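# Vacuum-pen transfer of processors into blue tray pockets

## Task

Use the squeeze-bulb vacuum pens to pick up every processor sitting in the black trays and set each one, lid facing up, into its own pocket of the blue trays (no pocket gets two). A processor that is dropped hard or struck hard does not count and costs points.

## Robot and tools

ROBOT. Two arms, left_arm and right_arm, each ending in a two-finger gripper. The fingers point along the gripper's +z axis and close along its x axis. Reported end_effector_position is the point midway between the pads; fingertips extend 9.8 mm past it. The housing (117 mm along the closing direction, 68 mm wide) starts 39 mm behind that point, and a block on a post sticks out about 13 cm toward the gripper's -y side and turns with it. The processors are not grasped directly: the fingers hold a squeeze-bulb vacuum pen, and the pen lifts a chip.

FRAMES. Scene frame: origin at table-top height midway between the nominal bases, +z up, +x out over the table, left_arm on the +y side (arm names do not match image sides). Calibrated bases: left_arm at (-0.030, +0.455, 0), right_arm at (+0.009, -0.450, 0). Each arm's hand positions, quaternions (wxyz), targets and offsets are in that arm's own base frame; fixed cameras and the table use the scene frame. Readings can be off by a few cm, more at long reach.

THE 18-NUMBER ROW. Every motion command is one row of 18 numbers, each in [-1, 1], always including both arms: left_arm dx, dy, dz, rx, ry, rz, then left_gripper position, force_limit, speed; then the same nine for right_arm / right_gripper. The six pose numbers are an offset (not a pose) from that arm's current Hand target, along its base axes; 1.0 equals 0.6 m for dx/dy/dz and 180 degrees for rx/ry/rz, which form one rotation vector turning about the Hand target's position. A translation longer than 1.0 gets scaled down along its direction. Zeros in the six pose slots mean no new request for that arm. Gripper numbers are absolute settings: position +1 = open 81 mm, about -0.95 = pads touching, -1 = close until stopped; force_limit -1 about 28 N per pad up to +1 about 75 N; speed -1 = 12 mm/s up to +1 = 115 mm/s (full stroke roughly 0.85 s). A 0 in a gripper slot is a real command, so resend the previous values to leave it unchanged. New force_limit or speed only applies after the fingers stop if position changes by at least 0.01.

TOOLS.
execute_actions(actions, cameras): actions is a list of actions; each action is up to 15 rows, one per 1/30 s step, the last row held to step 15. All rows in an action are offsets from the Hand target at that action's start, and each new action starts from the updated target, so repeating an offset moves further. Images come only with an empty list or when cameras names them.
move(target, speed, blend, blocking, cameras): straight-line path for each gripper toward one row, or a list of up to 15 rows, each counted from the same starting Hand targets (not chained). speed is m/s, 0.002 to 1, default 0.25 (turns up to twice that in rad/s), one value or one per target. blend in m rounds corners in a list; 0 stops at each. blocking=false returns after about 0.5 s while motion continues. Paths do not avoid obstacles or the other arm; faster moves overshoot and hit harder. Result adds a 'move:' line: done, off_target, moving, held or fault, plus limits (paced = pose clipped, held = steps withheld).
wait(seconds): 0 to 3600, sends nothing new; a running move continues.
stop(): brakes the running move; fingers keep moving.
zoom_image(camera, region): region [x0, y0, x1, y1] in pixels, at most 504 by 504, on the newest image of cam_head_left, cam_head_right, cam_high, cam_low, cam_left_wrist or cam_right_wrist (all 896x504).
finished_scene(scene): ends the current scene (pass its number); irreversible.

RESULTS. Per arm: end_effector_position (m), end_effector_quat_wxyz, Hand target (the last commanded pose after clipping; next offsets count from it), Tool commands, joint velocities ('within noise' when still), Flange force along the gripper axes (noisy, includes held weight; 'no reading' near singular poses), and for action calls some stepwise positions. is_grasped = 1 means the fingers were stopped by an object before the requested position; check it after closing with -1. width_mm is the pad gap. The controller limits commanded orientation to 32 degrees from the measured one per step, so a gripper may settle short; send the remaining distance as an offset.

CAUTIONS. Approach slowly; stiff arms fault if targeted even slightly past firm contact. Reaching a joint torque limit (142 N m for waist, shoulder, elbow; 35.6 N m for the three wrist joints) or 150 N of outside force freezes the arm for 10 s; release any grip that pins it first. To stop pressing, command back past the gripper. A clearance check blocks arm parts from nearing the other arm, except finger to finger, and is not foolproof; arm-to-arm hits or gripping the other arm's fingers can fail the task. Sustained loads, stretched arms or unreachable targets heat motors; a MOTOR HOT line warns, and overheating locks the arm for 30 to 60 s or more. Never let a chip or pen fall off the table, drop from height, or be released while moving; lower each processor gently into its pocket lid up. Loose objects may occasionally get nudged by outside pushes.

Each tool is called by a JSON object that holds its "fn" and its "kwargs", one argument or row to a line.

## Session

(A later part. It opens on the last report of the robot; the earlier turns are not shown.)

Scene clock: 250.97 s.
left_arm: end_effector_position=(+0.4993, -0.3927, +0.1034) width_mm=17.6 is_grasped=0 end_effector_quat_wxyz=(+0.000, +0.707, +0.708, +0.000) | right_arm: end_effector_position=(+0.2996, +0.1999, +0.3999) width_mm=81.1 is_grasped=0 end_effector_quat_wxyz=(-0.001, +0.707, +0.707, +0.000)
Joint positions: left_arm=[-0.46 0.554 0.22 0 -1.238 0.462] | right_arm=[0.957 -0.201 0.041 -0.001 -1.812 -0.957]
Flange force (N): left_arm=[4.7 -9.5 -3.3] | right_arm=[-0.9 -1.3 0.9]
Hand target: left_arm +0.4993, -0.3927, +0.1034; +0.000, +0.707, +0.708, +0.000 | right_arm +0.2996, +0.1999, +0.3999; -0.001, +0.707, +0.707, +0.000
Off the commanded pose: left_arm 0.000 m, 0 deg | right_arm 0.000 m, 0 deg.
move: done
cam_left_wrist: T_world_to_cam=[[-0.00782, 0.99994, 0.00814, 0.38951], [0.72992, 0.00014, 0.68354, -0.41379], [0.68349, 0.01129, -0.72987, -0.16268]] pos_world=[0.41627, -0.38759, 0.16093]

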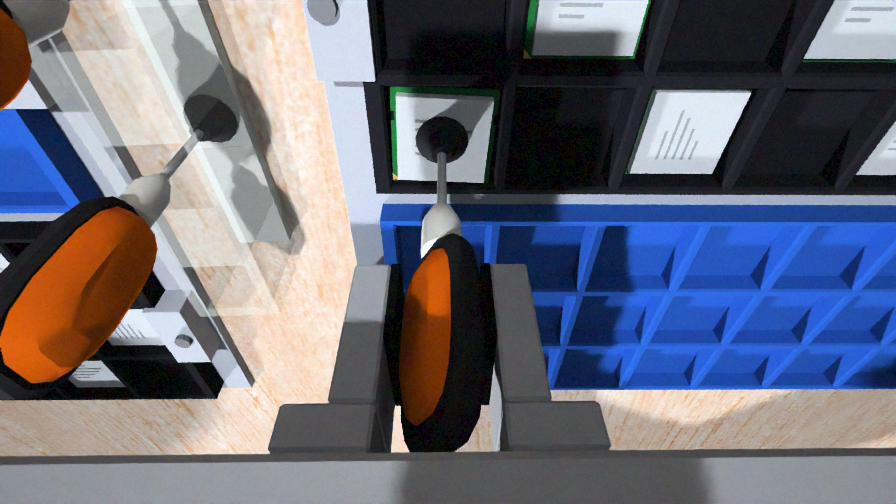

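{"fn": "move", "kwargs": {
  "target": [0.0,0,0.05,0,0,0,-0.529,-0.5,-0.8,0,0,0,0,0,0,1,1,1],
  "speed": 0.05,
  "cameras": ["cam_left_wrist","cam_low"]
}}

{"fn": "zoom_image", "kwargs": {
  "camera": "cam_left_wrist",
  "region": [340, 40, 540, 240]
}}

{"fn": "zoom_image", "kwargs": {
  "camera": "cam_low",
  "region": [510, 210, 590, 290]
}}

Scene clock: 256.53 s.
left_arm: end_effector_position=(+0.4993, -0.3927, +0.1334) width_mm=17.6 is_grasped=0 end_effector_quat_wxyz=(+0.000, +0.707, +0.708, +0.000) | right_arm: end_effector_position=(+0.2996, +0.1999, +0.3999) width_mm=81.1 is_grasped=0 end_effector_quat_wxyz=(-0.001, +0.707, +0.707, +0.000)
Joint positions: left_arm=[-0.46 0.531 0.259 0 -1.299 0.462] | right_arm=[0.957 -0.201 0.041 -0.001 -1.812 -0.957]
Flange force (N): left_arm=[5.6 -10.7 -1.9] | right_arm=[-1.6 -2.2 1.7]
Hand target: left_arm +0.4993, -0.3927, +0.1334; +0.000, +0.707, +0.708, +0.000 | right_arm +0.2996, +0.1999, +0.3999; -0.001, +0.707, +0.707, +0.000
Off the commanded pose: left_arm 0.000 m, 0 deg | right_arm 0.000 m, 0 deg.
move: done
cam_left_wrist: T_world_to_cam=[[-0.00775, 0.99994, 0.00807, 0.38925], [0.72996, 0.00014, 0.68349, -0.4343], [0.68344, 0.01119, -0.72992, -0.1408]] pos_world=[0.41627, -0.38759, 0.19093]
Images, in order (width x height): cam_low 896x504, cam_left_wrist 896x504.

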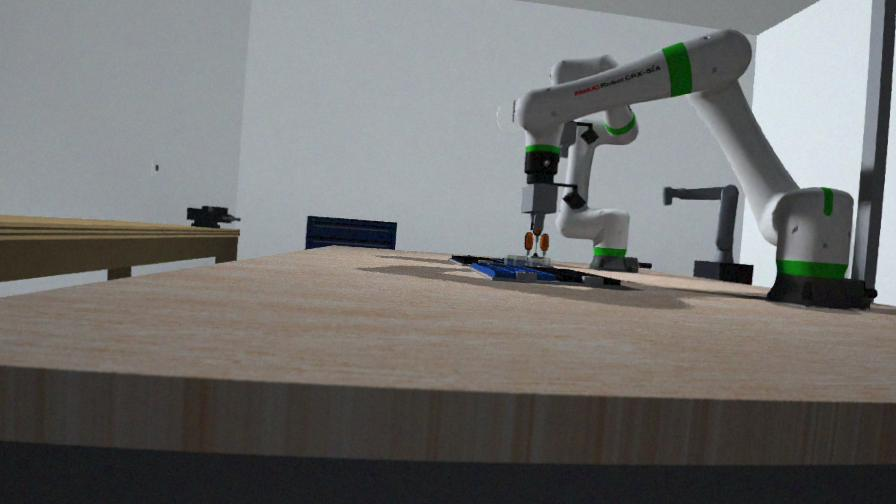

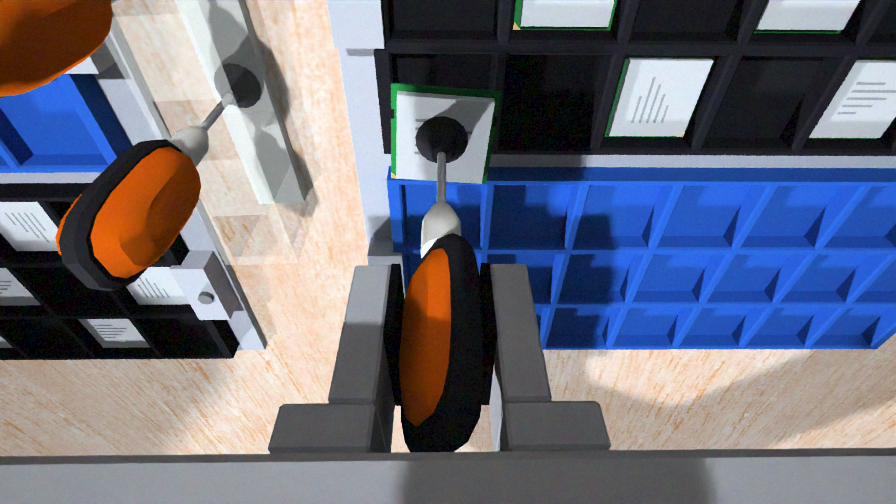

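Scaled by 2.520 from the camera's image (finer frame: 1280x720).

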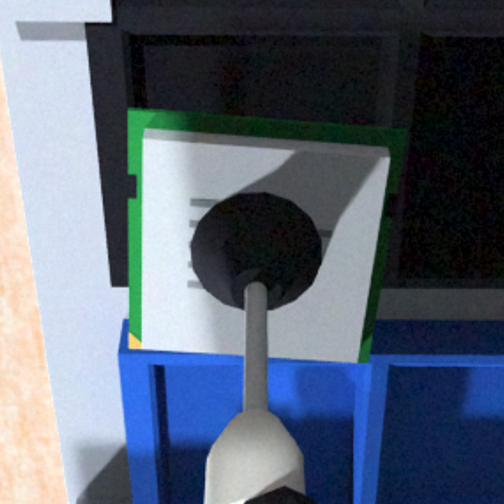

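Scaled by 6.300 from the camera's image (finer frame: 1280x720).

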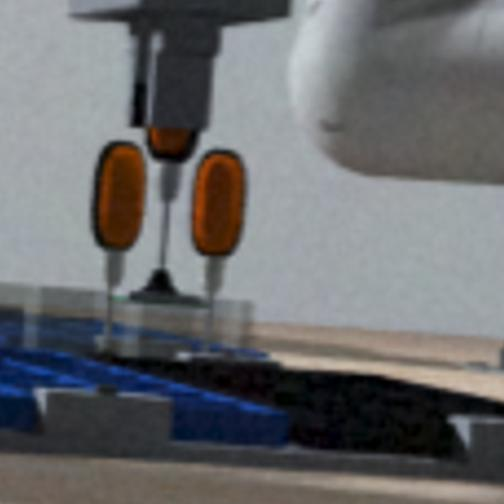

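{"fn": "move", "kwargs": {
  "target": [0.1017,0,-0.019,0,0,0.0175,-0.529,-0.5,-0.8,0,0,0,0,0,0,1,1,1],
  "speed": 0.08,
  "cameras": ["cam_left_wrist","cam_low"]
}}

{"fn": "zoom_image", "kwargs": {
  "camera": "cam_left_wrist",
  "region": [340, 40, 540, 240]
}}

{"fn": "zoom_image", "kwargs": {
  "camera": "cam_low",
  "region": [490, 210, 570, 290]
}}

Scene clock: 273.70 s.
left_arm: end_effector_position=(+0.5603, -0.3927, +0.1221) width_mm=17.6 is_grasped=0 end_effector_quat_wxyz=(+0.000, +0.687, +0.727, +0.000) | right_arm: end_effector_position=(+0.2996, +0.1999, +0.3999) width_mm=81.1 is_grasped=0 end_effector_quat_wxyz=(-0.001, +0.707, +0.707, +0.000)
Joint positions: left_arm=[-0.42 0.664 0.439 0 -1.346 0.477] | right_arm=[0.957 -0.201 0.041 -0.001 -1.812 -0.957]
Flange force (N): left_arm=[5.9 -10.7 -2.4] | right_arm=[-1.2 -1.4 1.5]
Hand target: left_arm +0.5603, -0.3927, +0.1220; +0.000, +0.687, +0.727, +0.000 | right_arm +0.2996, +0.1999, +0.3999; -0.001, +0.707, +0.707, +0.000
Off the commanded pose: left_arm 0.000 m, 0 deg | right_arm 0.000 m, 0 deg.
move: done
cam_left_wrist: T_world_to_cam=[[-0.06269, 0.998, 0.00802, 0.41988], [0.72887, 0.0403, 0.68346, -0.45468], [0.68177, 0.04869, -0.72994, -0.17517]] pos_world=[0.47716, -0.39219, 0.17953]
Images, in order (width x height): cam_low 896x504, cam_left_wrist 896x504.

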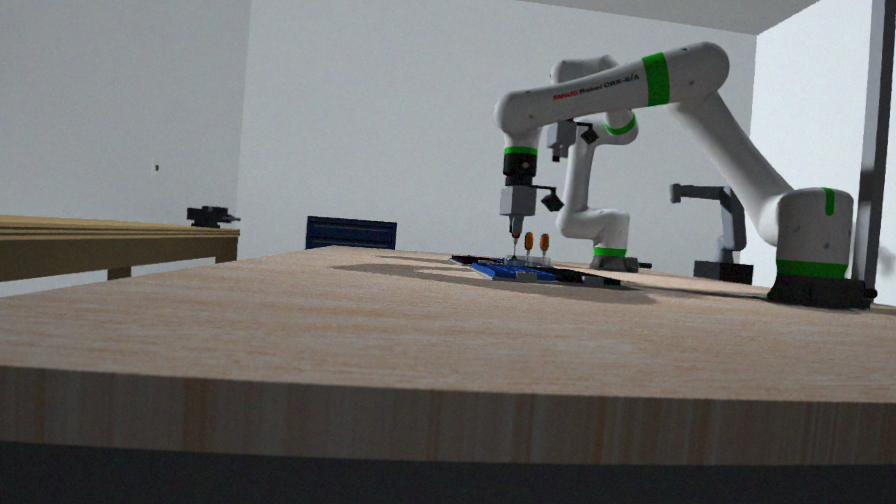

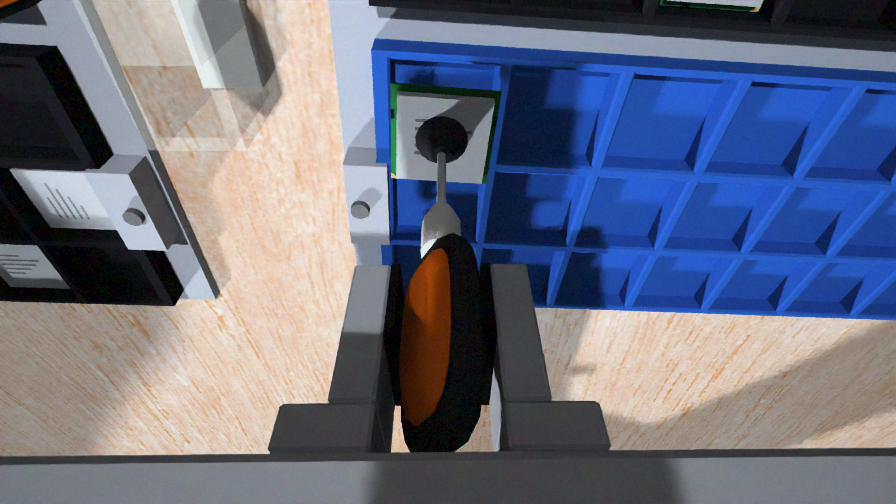

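Scaled by 2.520 from the camera's image (finer frame: 1280x720).

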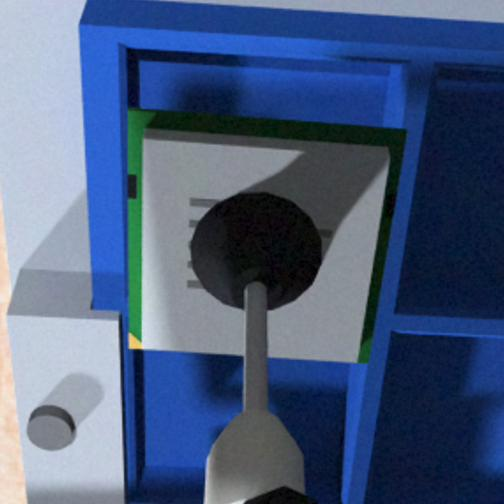

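Scaled by 6.300 from the camera's image (finer frame: 1280x720).

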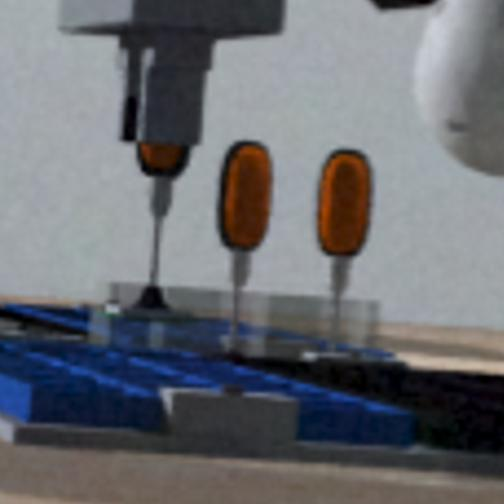

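{"fn": "move", "kwargs": {
  "target": [0.011,0,-0.0167,0,0,0,-0.529,-0.5,-0.8,0,0,0,0,0,0,1,1,1],
  "speed": 0.05,
  "cameras": ["cam_left_wrist"]
}}

{"fn": "zoom_image", "kwargs": {
  "camera": "cam_left_wrist",
  "region": [340, 40, 540, 240]
}}

Scene clock: 286.57 s.
left_arm: end_effector_position=(+0.5669, -0.3927, +0.1120) width_mm=17.6 is_grasped=0 end_effector_quat_wxyz=(+0.000, +0.687, +0.727, +0.000) | right_arm: end_effector_position=(+0.2996, +0.1999, +0.3999) width_mm=81.1 is_grasped=0 end_effector_quat_wxyz=(-0.001, +0.707, +0.707, +0.000)
Joint positions: left_arm=[-0.416 0.685 0.448 0 -1.335 0.473] | right_arm=[0.957 -0.201 0.041 -0.001 -1.812 -0.957]
Flange force (N): left_arm=[6.6 -11.7 -3.1] | right_arm=[-1.4 -1.7 1.9]
Hand target: left_arm +0.5669, -0.3927, +0.1120; +0.000, +0.687, +0.727, +0.000 | right_arm +0.2996, +0.1999, +0.3999; -0.001, +0.707, +0.707, +0.000
Off the commanded pose: left_arm 0.000 m, 0 deg | right_arm 0.000 m, 0 deg.
move: done
cam_left_wrist: T_world_to_cam=[[-0.06269, 0.998, 0.00815, 0.42035], [0.72878, 0.0402, 0.68357, -0.45267], [0.68187, 0.04879, -0.72984, -0.187]] pos_world=[0.48376, -0.39219, 0.16953]

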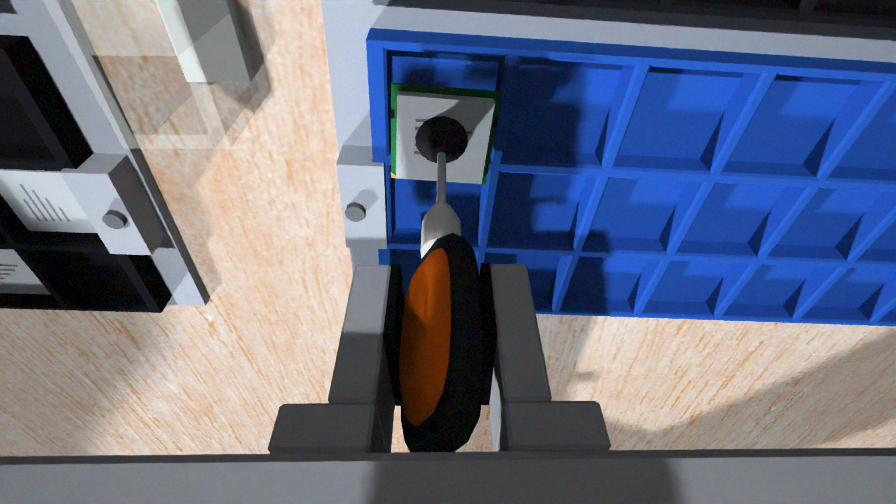

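Scaled by 2.520 from the camera's image (finer frame: 1280x720).

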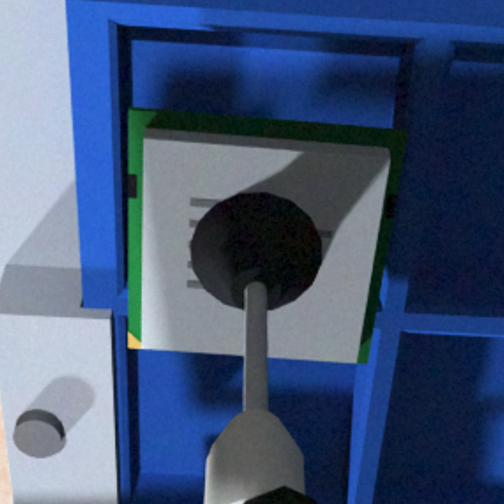

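{"fn": "move", "kwargs": {
  "target": [-0.005,0,-0.01,0,0,0,-0.529,-0.5,-0.8,0,0,0,0,0,0,1,1,1],
  "speed": 0.05,
  "cameras": ["cam_left_wrist"]
}}

{"fn": "zoom_image", "kwargs": {
  "camera": "cam_left_wrist",
  "region": [340, 40, 540, 240]
}}

Scene clock: 300.70 s.
left_arm: end_effector_position=(+0.5639, -0.3927, +0.1060) width_mm=17.6 is_grasped=0 end_effector_quat_wxyz=(+0.000, +0.687, +0.727, +0.000) | right_arm: end_effector_position=(+0.2996, +0.1999, +0.3999) width_mm=81.1 is_grasped=0 end_effector_quat_wxyz=(-0.001, +0.707, +0.707, +0.000)
Joint positions: left_arm=[-0.418 0.682 0.43 0 -1.319 0.475] | right_arm=[0.957 -0.201 0.041 -0.001 -1.812 -0.957]
Flange force (N): left_arm=[8.0 -13.4 -2.6] | right_arm=[-1.3 -1.4 1.6]
Hand target: left_arm +0.5639, -0.3927, +0.1060; +0.000, +0.687, +0.727, +0.000 | right_arm +0.2996, +0.1999, +0.3999; -0.001, +0.707, +0.707, +0.000
Off the commanded pose: left_arm 0.000 m, 0 deg | right_arm 0.000 m, 0 deg.
move: done
cam_left_wrist: T_world_to_cam=[[-0.06269, 0.998, 0.00816, 0.42021], [0.72883, 0.0402, 0.68351, -0.4464], [0.68182, 0.04879, -0.72989, -0.18929]] pos_world=[0.48076, -0.39219, 0.16353]

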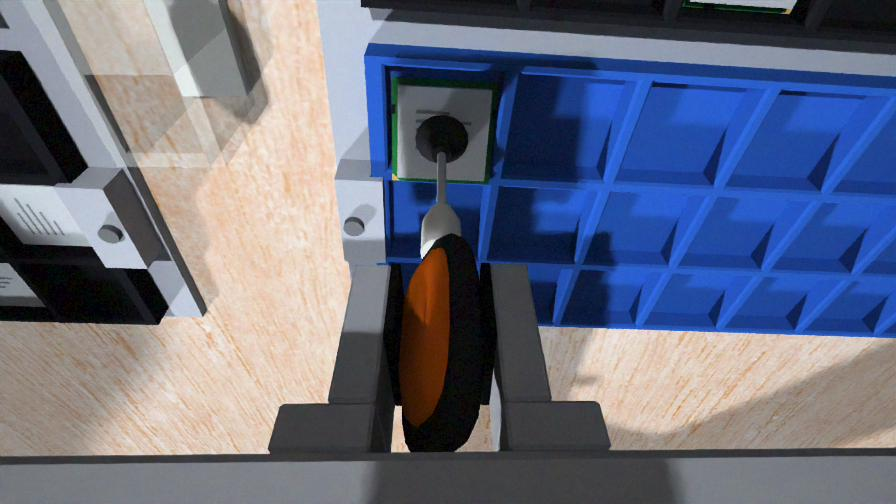

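Scaled by 2.520 from the camera's image (finer frame: 1280x720).

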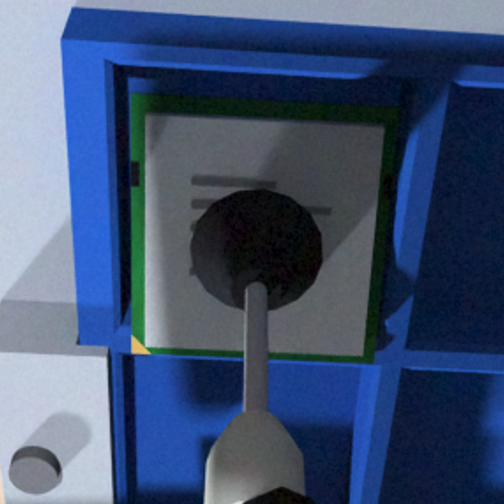

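{"fn": "move", "kwargs": {
  "target": [
    [0,0,0.01,0,0,0,-0.529,-0.5,-0.8,0,0,0,0,0,0,1,1,1],
    [-0.0067,0,0.01,0,0,0,-0.529,-0.5,-0.8,0,0,0,0,0,0,1,1,1]
  ],
  "speed": 0.05,
  "cameras": ["cam_left_wrist"]
}}

{"fn": "zoom_image", "kwargs": {
  "camera": "cam_left_wrist",
  "region": [340, 40, 540, 240]
}}

Scene clock: 309.60 s.
left_arm: end_effector_position=(+0.5599, -0.3927, +0.1120) width_mm=17.6 is_grasped=0 end_effector_quat_wxyz=(+0.000, +0.687, +0.727, +0.000) | right_arm: end_effector_position=(+0.2996, +0.1999, +0.3999) width_mm=81.1 is_grasped=0 end_effector_quat_wxyz=(-0.001, +0.707, +0.707, +0.000)
Joint positions: left_arm=[-0.42 0.67 0.424 0 -1.325 0.477] | right_arm=[0.957 -0.201 0.041 -0.001 -1.812 -0.957]
Flange force (N): left_arm=[6.0 -11.1 -2.0] | right_arm=[-1.3 -1.5 1.1]
Hand target: left_arm +0.5599, -0.3927, +0.1120; +0.000, +0.687, +0.727, +0.000 | right_arm +0.2996, +0.1999, +0.3999; -0.001, +0.707, +0.707, +0.000
Off the commanded pose: left_arm 0.000 m, 0 deg | right_arm 0.000 m, 0 deg.
move: done
cam_left_wrist: T_world_to_cam=[[-0.06269, 0.998, 0.00816, 0.41991], [0.72883, 0.0402, 0.68351, -0.44759], [0.68182, 0.04879, -0.72989, -0.18219]] pos_world=[0.47676, -0.39219, 0.16953]

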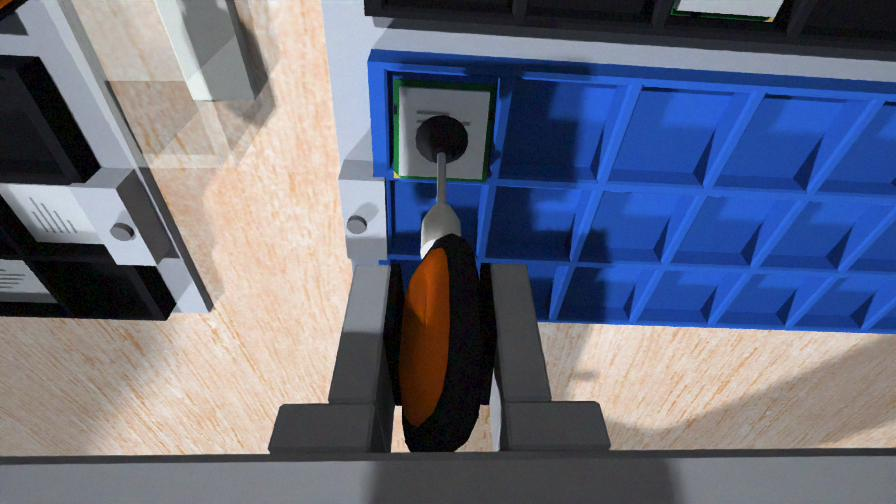

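Scaled by 2.520 from the camera's image (finer frame: 1280x720).

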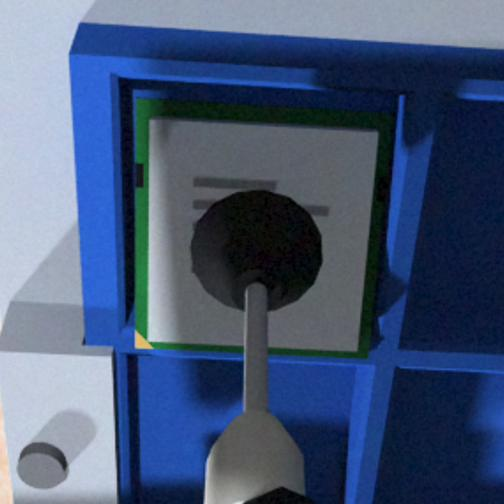

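{"fn": "wait", "kwargs": {
  "seconds": 0,
  "cameras": ["cam_low","cam_high","cam_left_wrist"]
}}

{"fn": "zoom_image", "kwargs": {
  "camera": "cam_low",
  "region": [490, 230, 550, 290]
}}

{"fn": "zoom_image", "kwargs": {
  "camera": "cam_high",
  "region": [420, 200, 500, 280]
}}

Scene clock: 315.33 s.
left_arm: end_effector_position=(+0.5599, -0.3927, +0.1120) width_mm=17.6 is_grasped=0 end_effector_quat_wxyz=(+0.000, +0.687, +0.727, +0.000) | right_arm: end_effector_position=(+0.2996, +0.1999, +0.3999) width_mm=81.1 is_grasped=0 end_effector_quat_wxyz=(-0.001, +0.707, +0.707, +0.000)
Joint positions: left_arm=[-0.42 0.67 0.424 0 -1.325 0.477] | right_arm=[0.957 -0.201 0.041 -0.001 -1.812 -0.957]
Flange force (N): left_arm=[6.5 -11.8 -3.3] | right_arm=[-1.5 -2.1 1.9]
Hand target: left_arm +0.5599, -0.3927, +0.1120; +0.000, +0.687, +0.727, +0.000 | right_arm +0.2996, +0.1999, +0.3999; -0.001, +0.707, +0.707, +0.000
Tool commands: left_gripper/position=-0.529 left_gripper/force_limit=-0.5 left_gripper/speed=-0.8 right_gripper/position=+1.0 right_gripper/force_limit=+1.0 right_gripper/speed=+1.0
Off the commanded pose: left_arm 0.000 m, 0 deg | right_arm 0.000 m, 0 deg.
cam_left_wrist: T_world_to_cam=[[-0.06269, 0.998, 0.00816, 0.41991], [0.72883, 0.0402, 0.68351, -0.44759], [0.68182, 0.04879, -0.72989, -0.18219]] pos_world=[0.47676, -0.39219, 0.16953]
Images, in order (width x height): cam_high 896x504, cam_low 896x504, cam_left_wrist 896x504.

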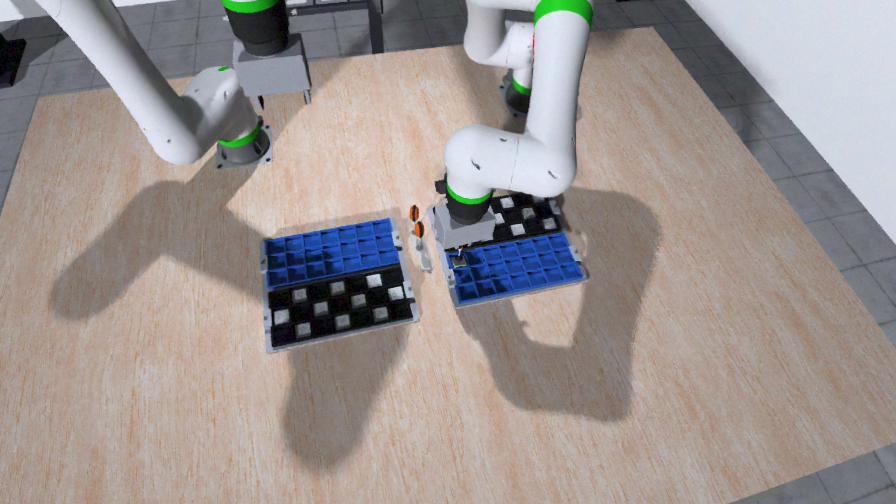

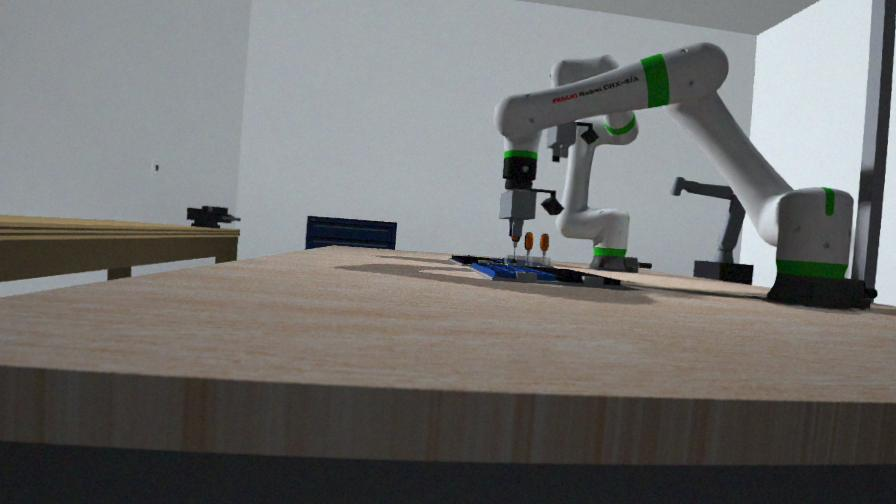

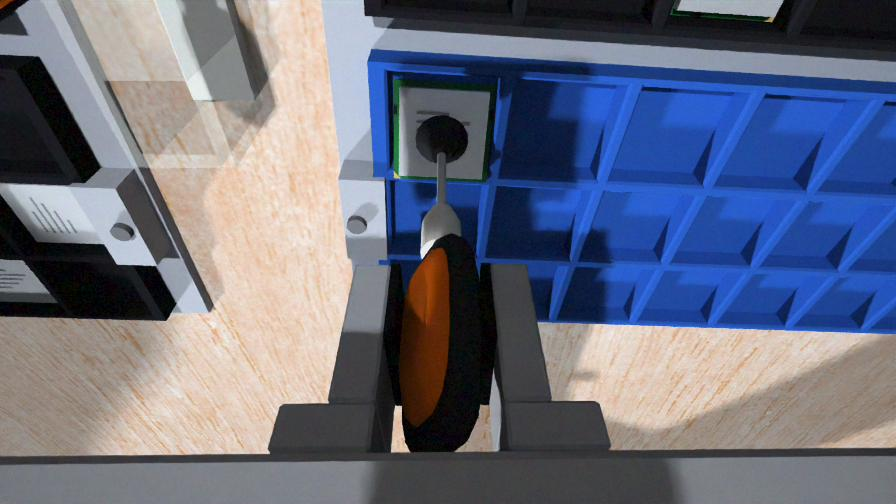

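Scaled by 8.400 from the camera's image (finer frame: 1280x720).

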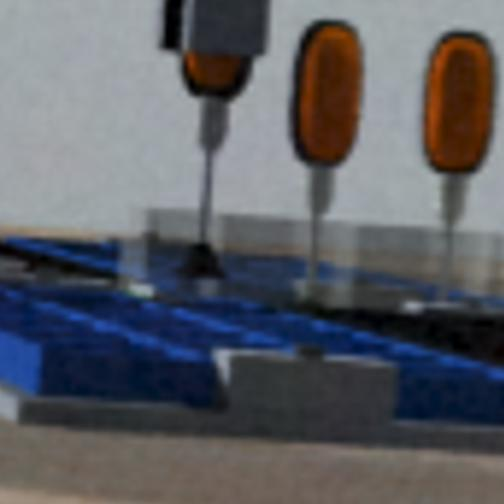

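Scaled by 6.300 from the camera's image (finer frame: 1280x720).

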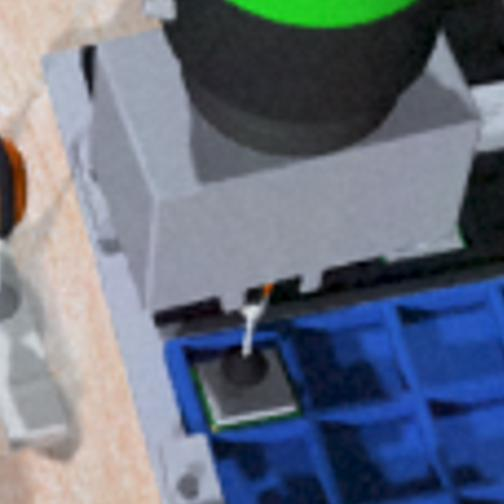

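{"fn": "move", "kwargs": {
  "target": [
    [0.0043,0,0.0,0,0,-0.006,-0.529,-0.5,-0.8,0,0,0,0,0,0,1,1,1],
    [0.0043,0,-0.0075,0,0,-0.006,-0.529,-0.5,-0.8,0,0,0,0,0,0,1,1,1]
  ],
  "speed": 0.03,
  "cameras": ["cam_left_wrist"]
}}

{"fn": "zoom_image", "kwargs": {
  "camera": "cam_left_wrist",
  "region": [340, 40, 540, 240]
}}

Scene clock: 330.83 s.
left_arm: end_effector_position=(+0.5625, -0.3927, +0.1075) width_mm=17.6 is_grasped=0 end_effector_quat_wxyz=(+0.000, +0.694, +0.720, +0.000) | right_arm: end_effector_position=(+0.2996, +0.1999, +0.3999) width_mm=81.1 is_grasped=0 end_effector_quat_wxyz=(-0.001, +0.707, +0.707, +0.000)
Joint positions: left_arm=[-0.419 0.678 0.427 0 -1.32 0.457] | right_arm=[0.957 -0.201 0.041 -0.001 -1.812 -0.957]
Flange force (N): left_arm=[6.5 -12.4 -2.8] | right_arm=[-1.2 -1.1 1.2]
Hand target: left_arm +0.5625, -0.3927, +0.1075; +0.000, +0.694, +0.720, +0.000 | right_arm +0.2996, +0.1999, +0.3999; -0.001, +0.707, +0.707, +0.000
Off the commanded pose: left_arm 0.000 m, 0 deg | right_arm 0.000 m, 0 deg.
move: done
cam_left_wrist: T_world_to_cam=[[-0.04388, 0.999, 0.00818, 0.40988], [0.72944, 0.02645, 0.68353, -0.45211], [0.68263, 0.03596, -0.72987, -0.19271]] pos_world=[0.47933, -0.39059, 0.16503]

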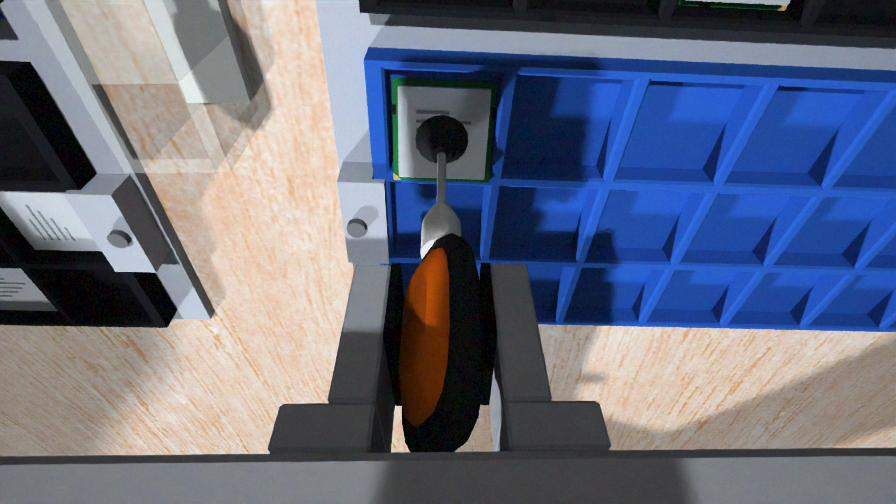

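Scaled by 2.520 from the camera's image (finer frame: 1280x720).

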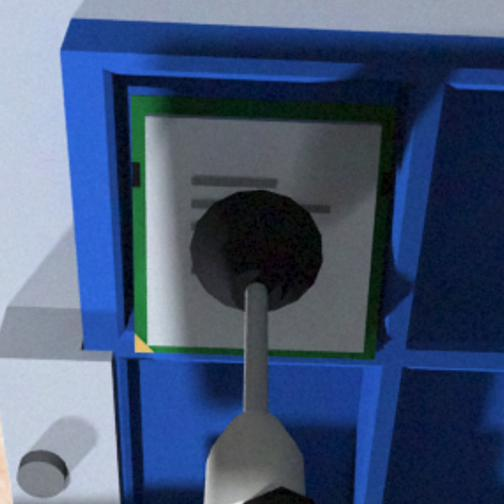

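{"fn": "move", "kwargs": {
  "target": [
    [-0.0025,0,0.0,0,0,0,-0.529,-0.5,-0.8,0,0,0,0,0,0,1,1,1],
    [-0.0025,0,-0.005,0,0,0,-0.529,-0.5,-0.8,0,0,0,0,0,0,1,1,1]
  ],
  "speed": 0.03,
  "cameras": ["cam_left_wrist","cam_high"]
}}

{"fn": "zoom_image", "kwargs": {
  "camera": "cam_left_wrist",
  "region": [340, 40, 540, 240]
}}

{"fn": "zoom_image", "kwargs": {
  "camera": "cam_high",
  "region": [420, 200, 500, 280]
}}

Scene clock: 347.10 s.
left_arm: end_effector_position=(+0.5610, -0.3927, +0.1046) width_mm=17.6 is_grasped=0 end_effector_quat_wxyz=(+0.000, +0.694, +0.720, +0.000) | right_arm: end_effector_position=(+0.2996, +0.1999, +0.3999) width_mm=81.1 is_grasped=0 end_effector_quat_wxyz=(-0.001, +0.707, +0.707, +0.000)
Joint positions: left_arm=[-0.42 0.677 0.417 0 -1.312 0.457] | right_arm=[0.957 -0.201 0.041 -0.001 -1.812 -0.957]
Flange force (N): left_arm=[5.4 -10.0 -3.6] | right_arm=[-1.4 -1.3 1.3]
Hand target: left_arm +0.5610, -0.3927, +0.1045; +0.000, +0.694, +0.720, +0.000 | right_arm +0.2996, +0.1999, +0.3999; -0.001, +0.707, +0.707, +0.000
Off the commanded pose: left_arm 0.000 m, 0 deg | right_arm 0.000 m, 0 deg.
move: done
cam_left_wrist: T_world_to_cam=[[-0.04381, 0.99901, 0.0081, 0.40982], [0.72939, 0.02644, 0.68358, -0.44903], [0.68269, 0.03586, -0.72983, -0.19388]] pos_world=[0.47783, -0.39059, 0.16213]
Images, in order (width x height): cam_high 896x504, cam_left_wrist 896x504.

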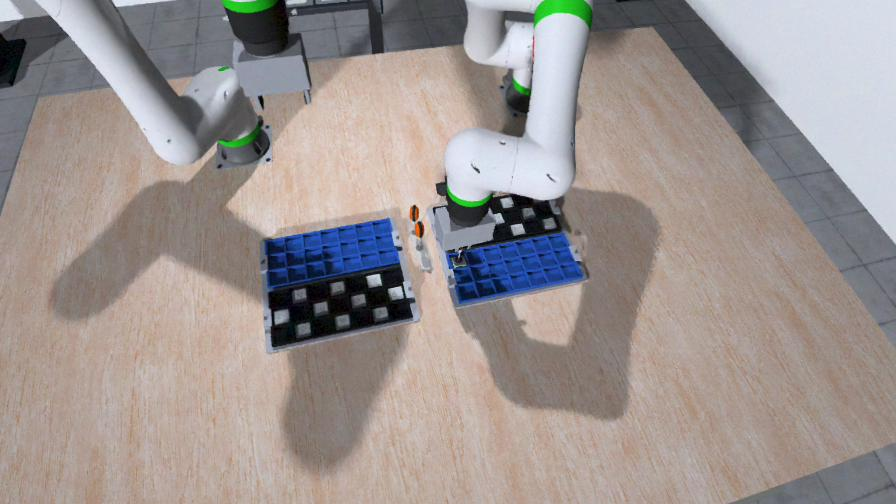

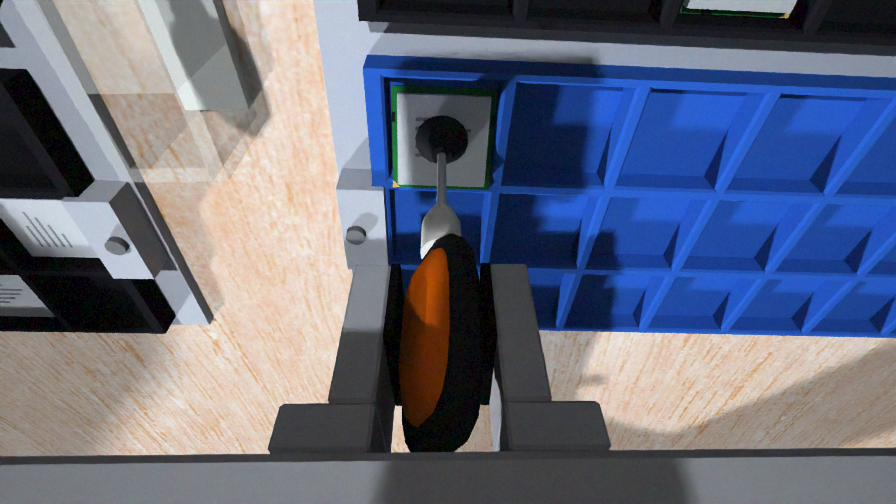

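Scaled by 2.520 from the camera's image (finer frame: 1280x720).

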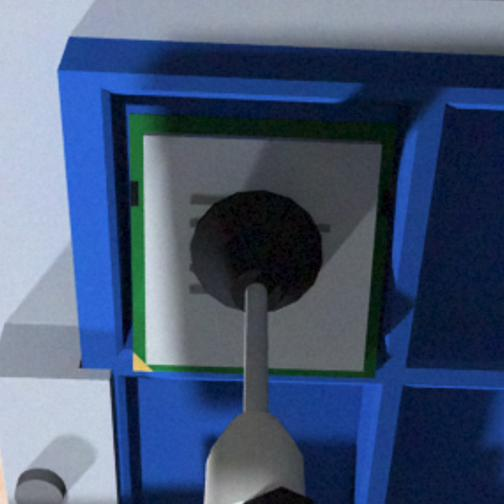

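Scaled by 6.300 from the camera's image (finer frame: 1280x720).

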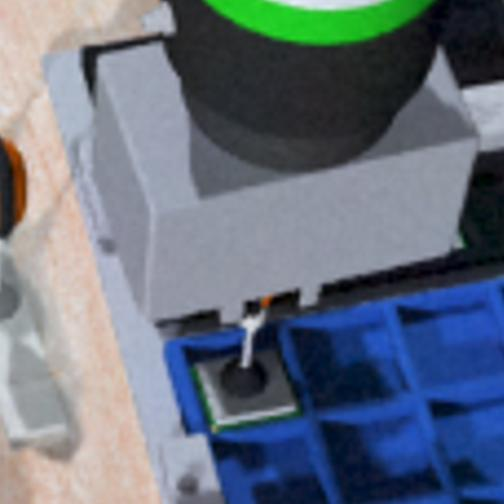

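{"fn": "move", "kwargs": {
  "target": [0,0,0.0,0,0,0,-0.709,-0.5,-0.8,0,0,0,0,0,0,1,1,1],
  "speed": 0.03
}}

{"fn": "move", "kwargs": {
  "target": [0,0,-0.0033,0,0,0,-0.709,-0.5,-0.8,0,0,0,0,0,0,1,1,1],
  "speed": 0.03
}}

{"fn": "move", "kwargs": {
  "target": [0,0,-0.0017,0,0,0,-0.709,-0.5,-0.8,0,0,0,0,0,0,1,1,1],
  "speed": 0.03,
  "cameras": ["cam_left_wrist"]
}}

{"fn": "zoom_image", "kwargs": {
  "camera": "cam_left_wrist",
  "region": [340, 40, 540, 240]
}}

Scene clock: 364.43 s.
left_arm: end_effector_position=(+0.5610, -0.3927, +0.1045) width_mm=15.1 is_grasped=1 end_effector_quat_wxyz=(+0.000, +0.694, +0.720, +0.000) | right_arm: end_effector_position=(+0.2996, +0.1999, +0.3999) width_mm=81.1 is_grasped=0 end_effector_quat_wxyz=(-0.001, +0.707, +0.707, +0.000)
Joint positions: left_arm=[-0.42 0.677 0.417 0 -1.312 0.457] | right_arm=[0.957 -0.201 0.041 -0.001 -1.812 -0.957]
Flange force (N): left_arm=[6.7 -12.3 -2.4] | right_arm=[-1.0 -1.1 1.3]
Hand target: left_arm +0.5610, -0.3927, +0.1045; +0.000, +0.694, +0.720, +0.000 | right_arm +0.2996, +0.1999, +0.3999; -0.001, +0.707, +0.707, +0.000
Off the commanded pose: left_arm 0.000 m, 0 deg | right_arm 0.000 m, 0 deg.
move: done

Scene clock: 364.93 s.
left_arm: end_effector_position=(+0.5610, -0.3927, +0.1026) width_mm=14.6 is_grasped=1 end_effector_quat_wxyz=(+0.000, +0.694, +0.720, +0.000) | right_arm: end_effector_position=(+0.2996, +0.1999, +0.3999) width_mm=81.1 is_grasped=0 end_effector_quat_wxyz=(-0.001, +0.707, +0.707, +0.000)
Joint positions: left_arm=[-0.42 0.678 0.415 0 -1.308 0.457] | right_arm=[0.957 -0.201 0.041 -0.001 -1.812 -0.957]
Flange force (N): left_arm=[3.7 -9.3 -23.1] | right_arm=[-1.4 -1.2 1.1]
Hand target: left_arm +0.5610, -0.3927, +0.1025; +0.000, +0.694, +0.720, +0.000 | right_arm +0.2996, +0.1999, +0.3999; -0.001, +0.707, +0.707, +0.000
Off the commanded pose: left_arm 0.000 m, 0 deg | right_arm 0.000 m, 0 deg.
move: done

Scene clock: 365.43 s.
left_arm: end_effector_position=(+0.5610, -0.3927, +0.1015) width_mm=14.2 is_grasped=1 end_effector_quat_wxyz=(+0.000, +0.694, +0.720, +0.000) | right_arm: end_effector_position=(+0.2996, +0.1999, +0.3999) width_mm=81.1 is_grasped=0 end_effector_quat_wxyz=(-0.001, +0.707, +0.707, +0.000)
Joint positions: left_arm=[-0.42 0.679 0.414 0 -1.306 0.457] | right_arm=[0.957 -0.201 0.041 -0.001 -1.812 -0.957]
Flange force (N): left_arm=[2.8 -8.9 -34.9] | right_arm=[-0.8 -1.2 0.9]
Hand target: left_arm +0.5610, -0.3927, +0.1015; +0.000, +0.694, +0.720, +0.000 | right_arm +0.2996, +0.1999, +0.3999; -0.001, +0.707, +0.707, +0.000
Off the commanded pose: left_arm 0.000 m, 0 deg | right_arm 0.000 m, 0 deg.
move: done
cam_left_wrist: T_world_to_cam=[[-0.04388, 0.999, 0.00804, 0.40989], [0.72949, 0.02654, 0.68348, -0.44689], [0.68259, 0.03586, -0.72992, -0.19607]] pos_world=[0.47783, -0.39059, 0.15903]

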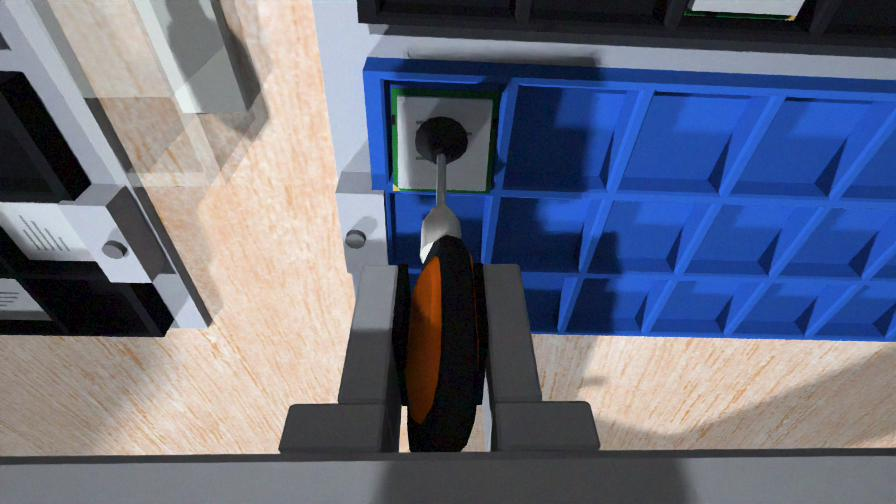

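Scaled by 2.520 from the camera's image (finer frame: 1280x720).

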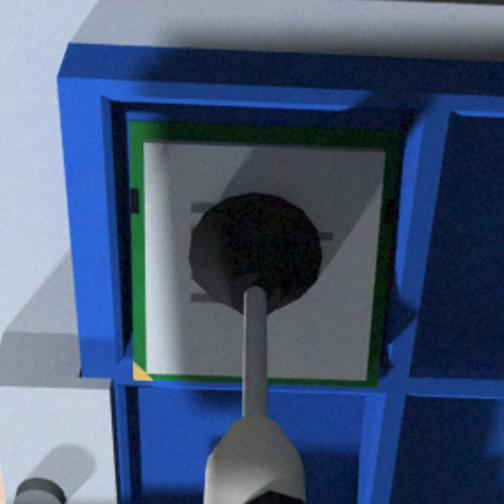

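{"fn": "move", "kwargs": {
  "target": [0,0,0.001,0,0,0,-0.529,-0.5,-0.8,0,0,0,0,0,0,1,1,1],
  "speed": 0.03
}}

{"fn": "move", "kwargs": {
  "target": [0,0,0.0133,0,0,0,-0.529,-0.5,-0.8,0,0,0,0,0,0,1,1,1],
  "speed": 0.03,
  "cameras": ["cam_left_wrist"]
}}

{"fn": "zoom_image", "kwargs": {
  "camera": "cam_left_wrist",
  "region": [340, 40, 540, 240]
}}

Scene clock: 374.03 s.
left_arm: end_effector_position=(+0.5610, -0.3926, +0.1020) width_mm=17.6 is_grasped=0 end_effector_quat_wxyz=(+0.000, +0.694, +0.720, +0.000) | right_arm: end_effector_position=(+0.2996, +0.1999, +0.3999) width_mm=81.1 is_grasped=0 end_effector_quat_wxyz=(-0.001, +0.707, +0.707, +0.000)
Joint positions: left_arm=[-0.42 0.679 0.414 0 -1.307 0.457] | right_arm=[0.957 -0.201 0.041 -0.001 -1.812 -0.957]
Flange force (N): left_arm=[4.7 -9.6 -14.8] | right_arm=[-1.3 -0.8 0.8]
Hand target: left_arm +0.5610, -0.3927, +0.1021; +0.000, +0.694, +0.720, +0.000 | right_arm +0.2996, +0.1999, +0.3999; -0.001, +0.707, +0.707, +0.000
Off the commanded pose: left_arm 0.000 m, 0 deg | right_arm 0.000 m, 0 deg.
move: done

Scene clock: 374.60 s.
left_arm: end_effector_position=(+0.5610, -0.3927, +0.1101) width_mm=17.6 is_grasped=0 end_effector_quat_wxyz=(+0.000, +0.694, +0.720, +0.000) | right_arm: end_effector_position=(+0.2996, +0.1999, +0.3999) width_mm=81.1 is_grasped=0 end_effector_quat_wxyz=(-0.001, +0.707, +0.707, +0.000)
Joint positions: left_arm=[-0.42 0.673 0.425 0 -1.323 0.457] | right_arm=[0.957 -0.201 0.041 -0.001 -1.812 -0.957]
Flange force (N): left_arm=[6.7 -11.8 -3.2] | right_arm=[-1.2 -1.4 1.3]
Hand target: left_arm +0.5610, -0.3927, +0.1101; +0.000, +0.694, +0.720, +0.000 | right_arm +0.2996, +0.1999, +0.3999; -0.001, +0.707, +0.707, +0.000
Off the commanded pose: left_arm 0.000 m, 0 deg | right_arm 0.000 m, 0 deg.
move: done
cam_left_wrist: T_world_to_cam=[[-0.04388, 0.999, 0.00818, 0.4098], [0.72944, 0.02644, 0.68353, -0.45273], [0.68263, 0.03596, -0.72987, -0.18986]] pos_world=[0.47783, -0.39059, 0.16753]

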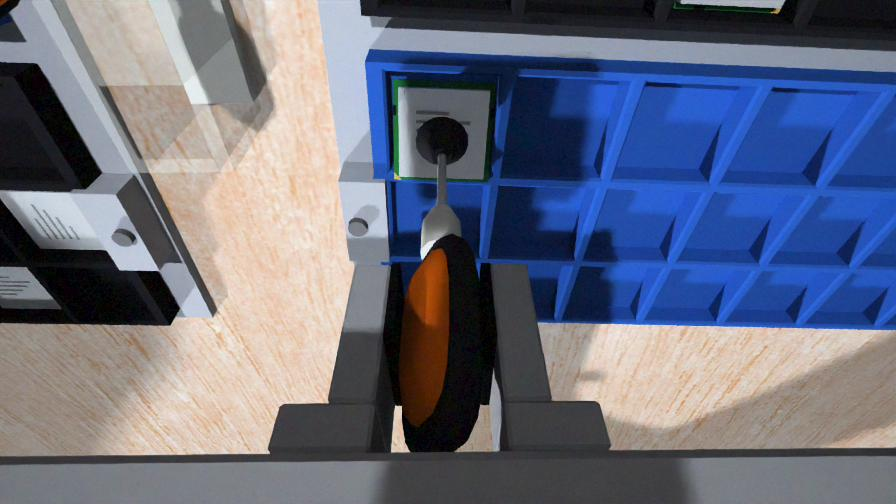

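Scaled by 2.520 from the camera's image (finer frame: 1280x720).

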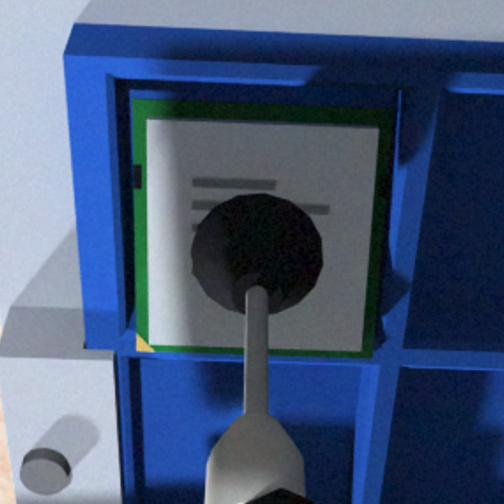

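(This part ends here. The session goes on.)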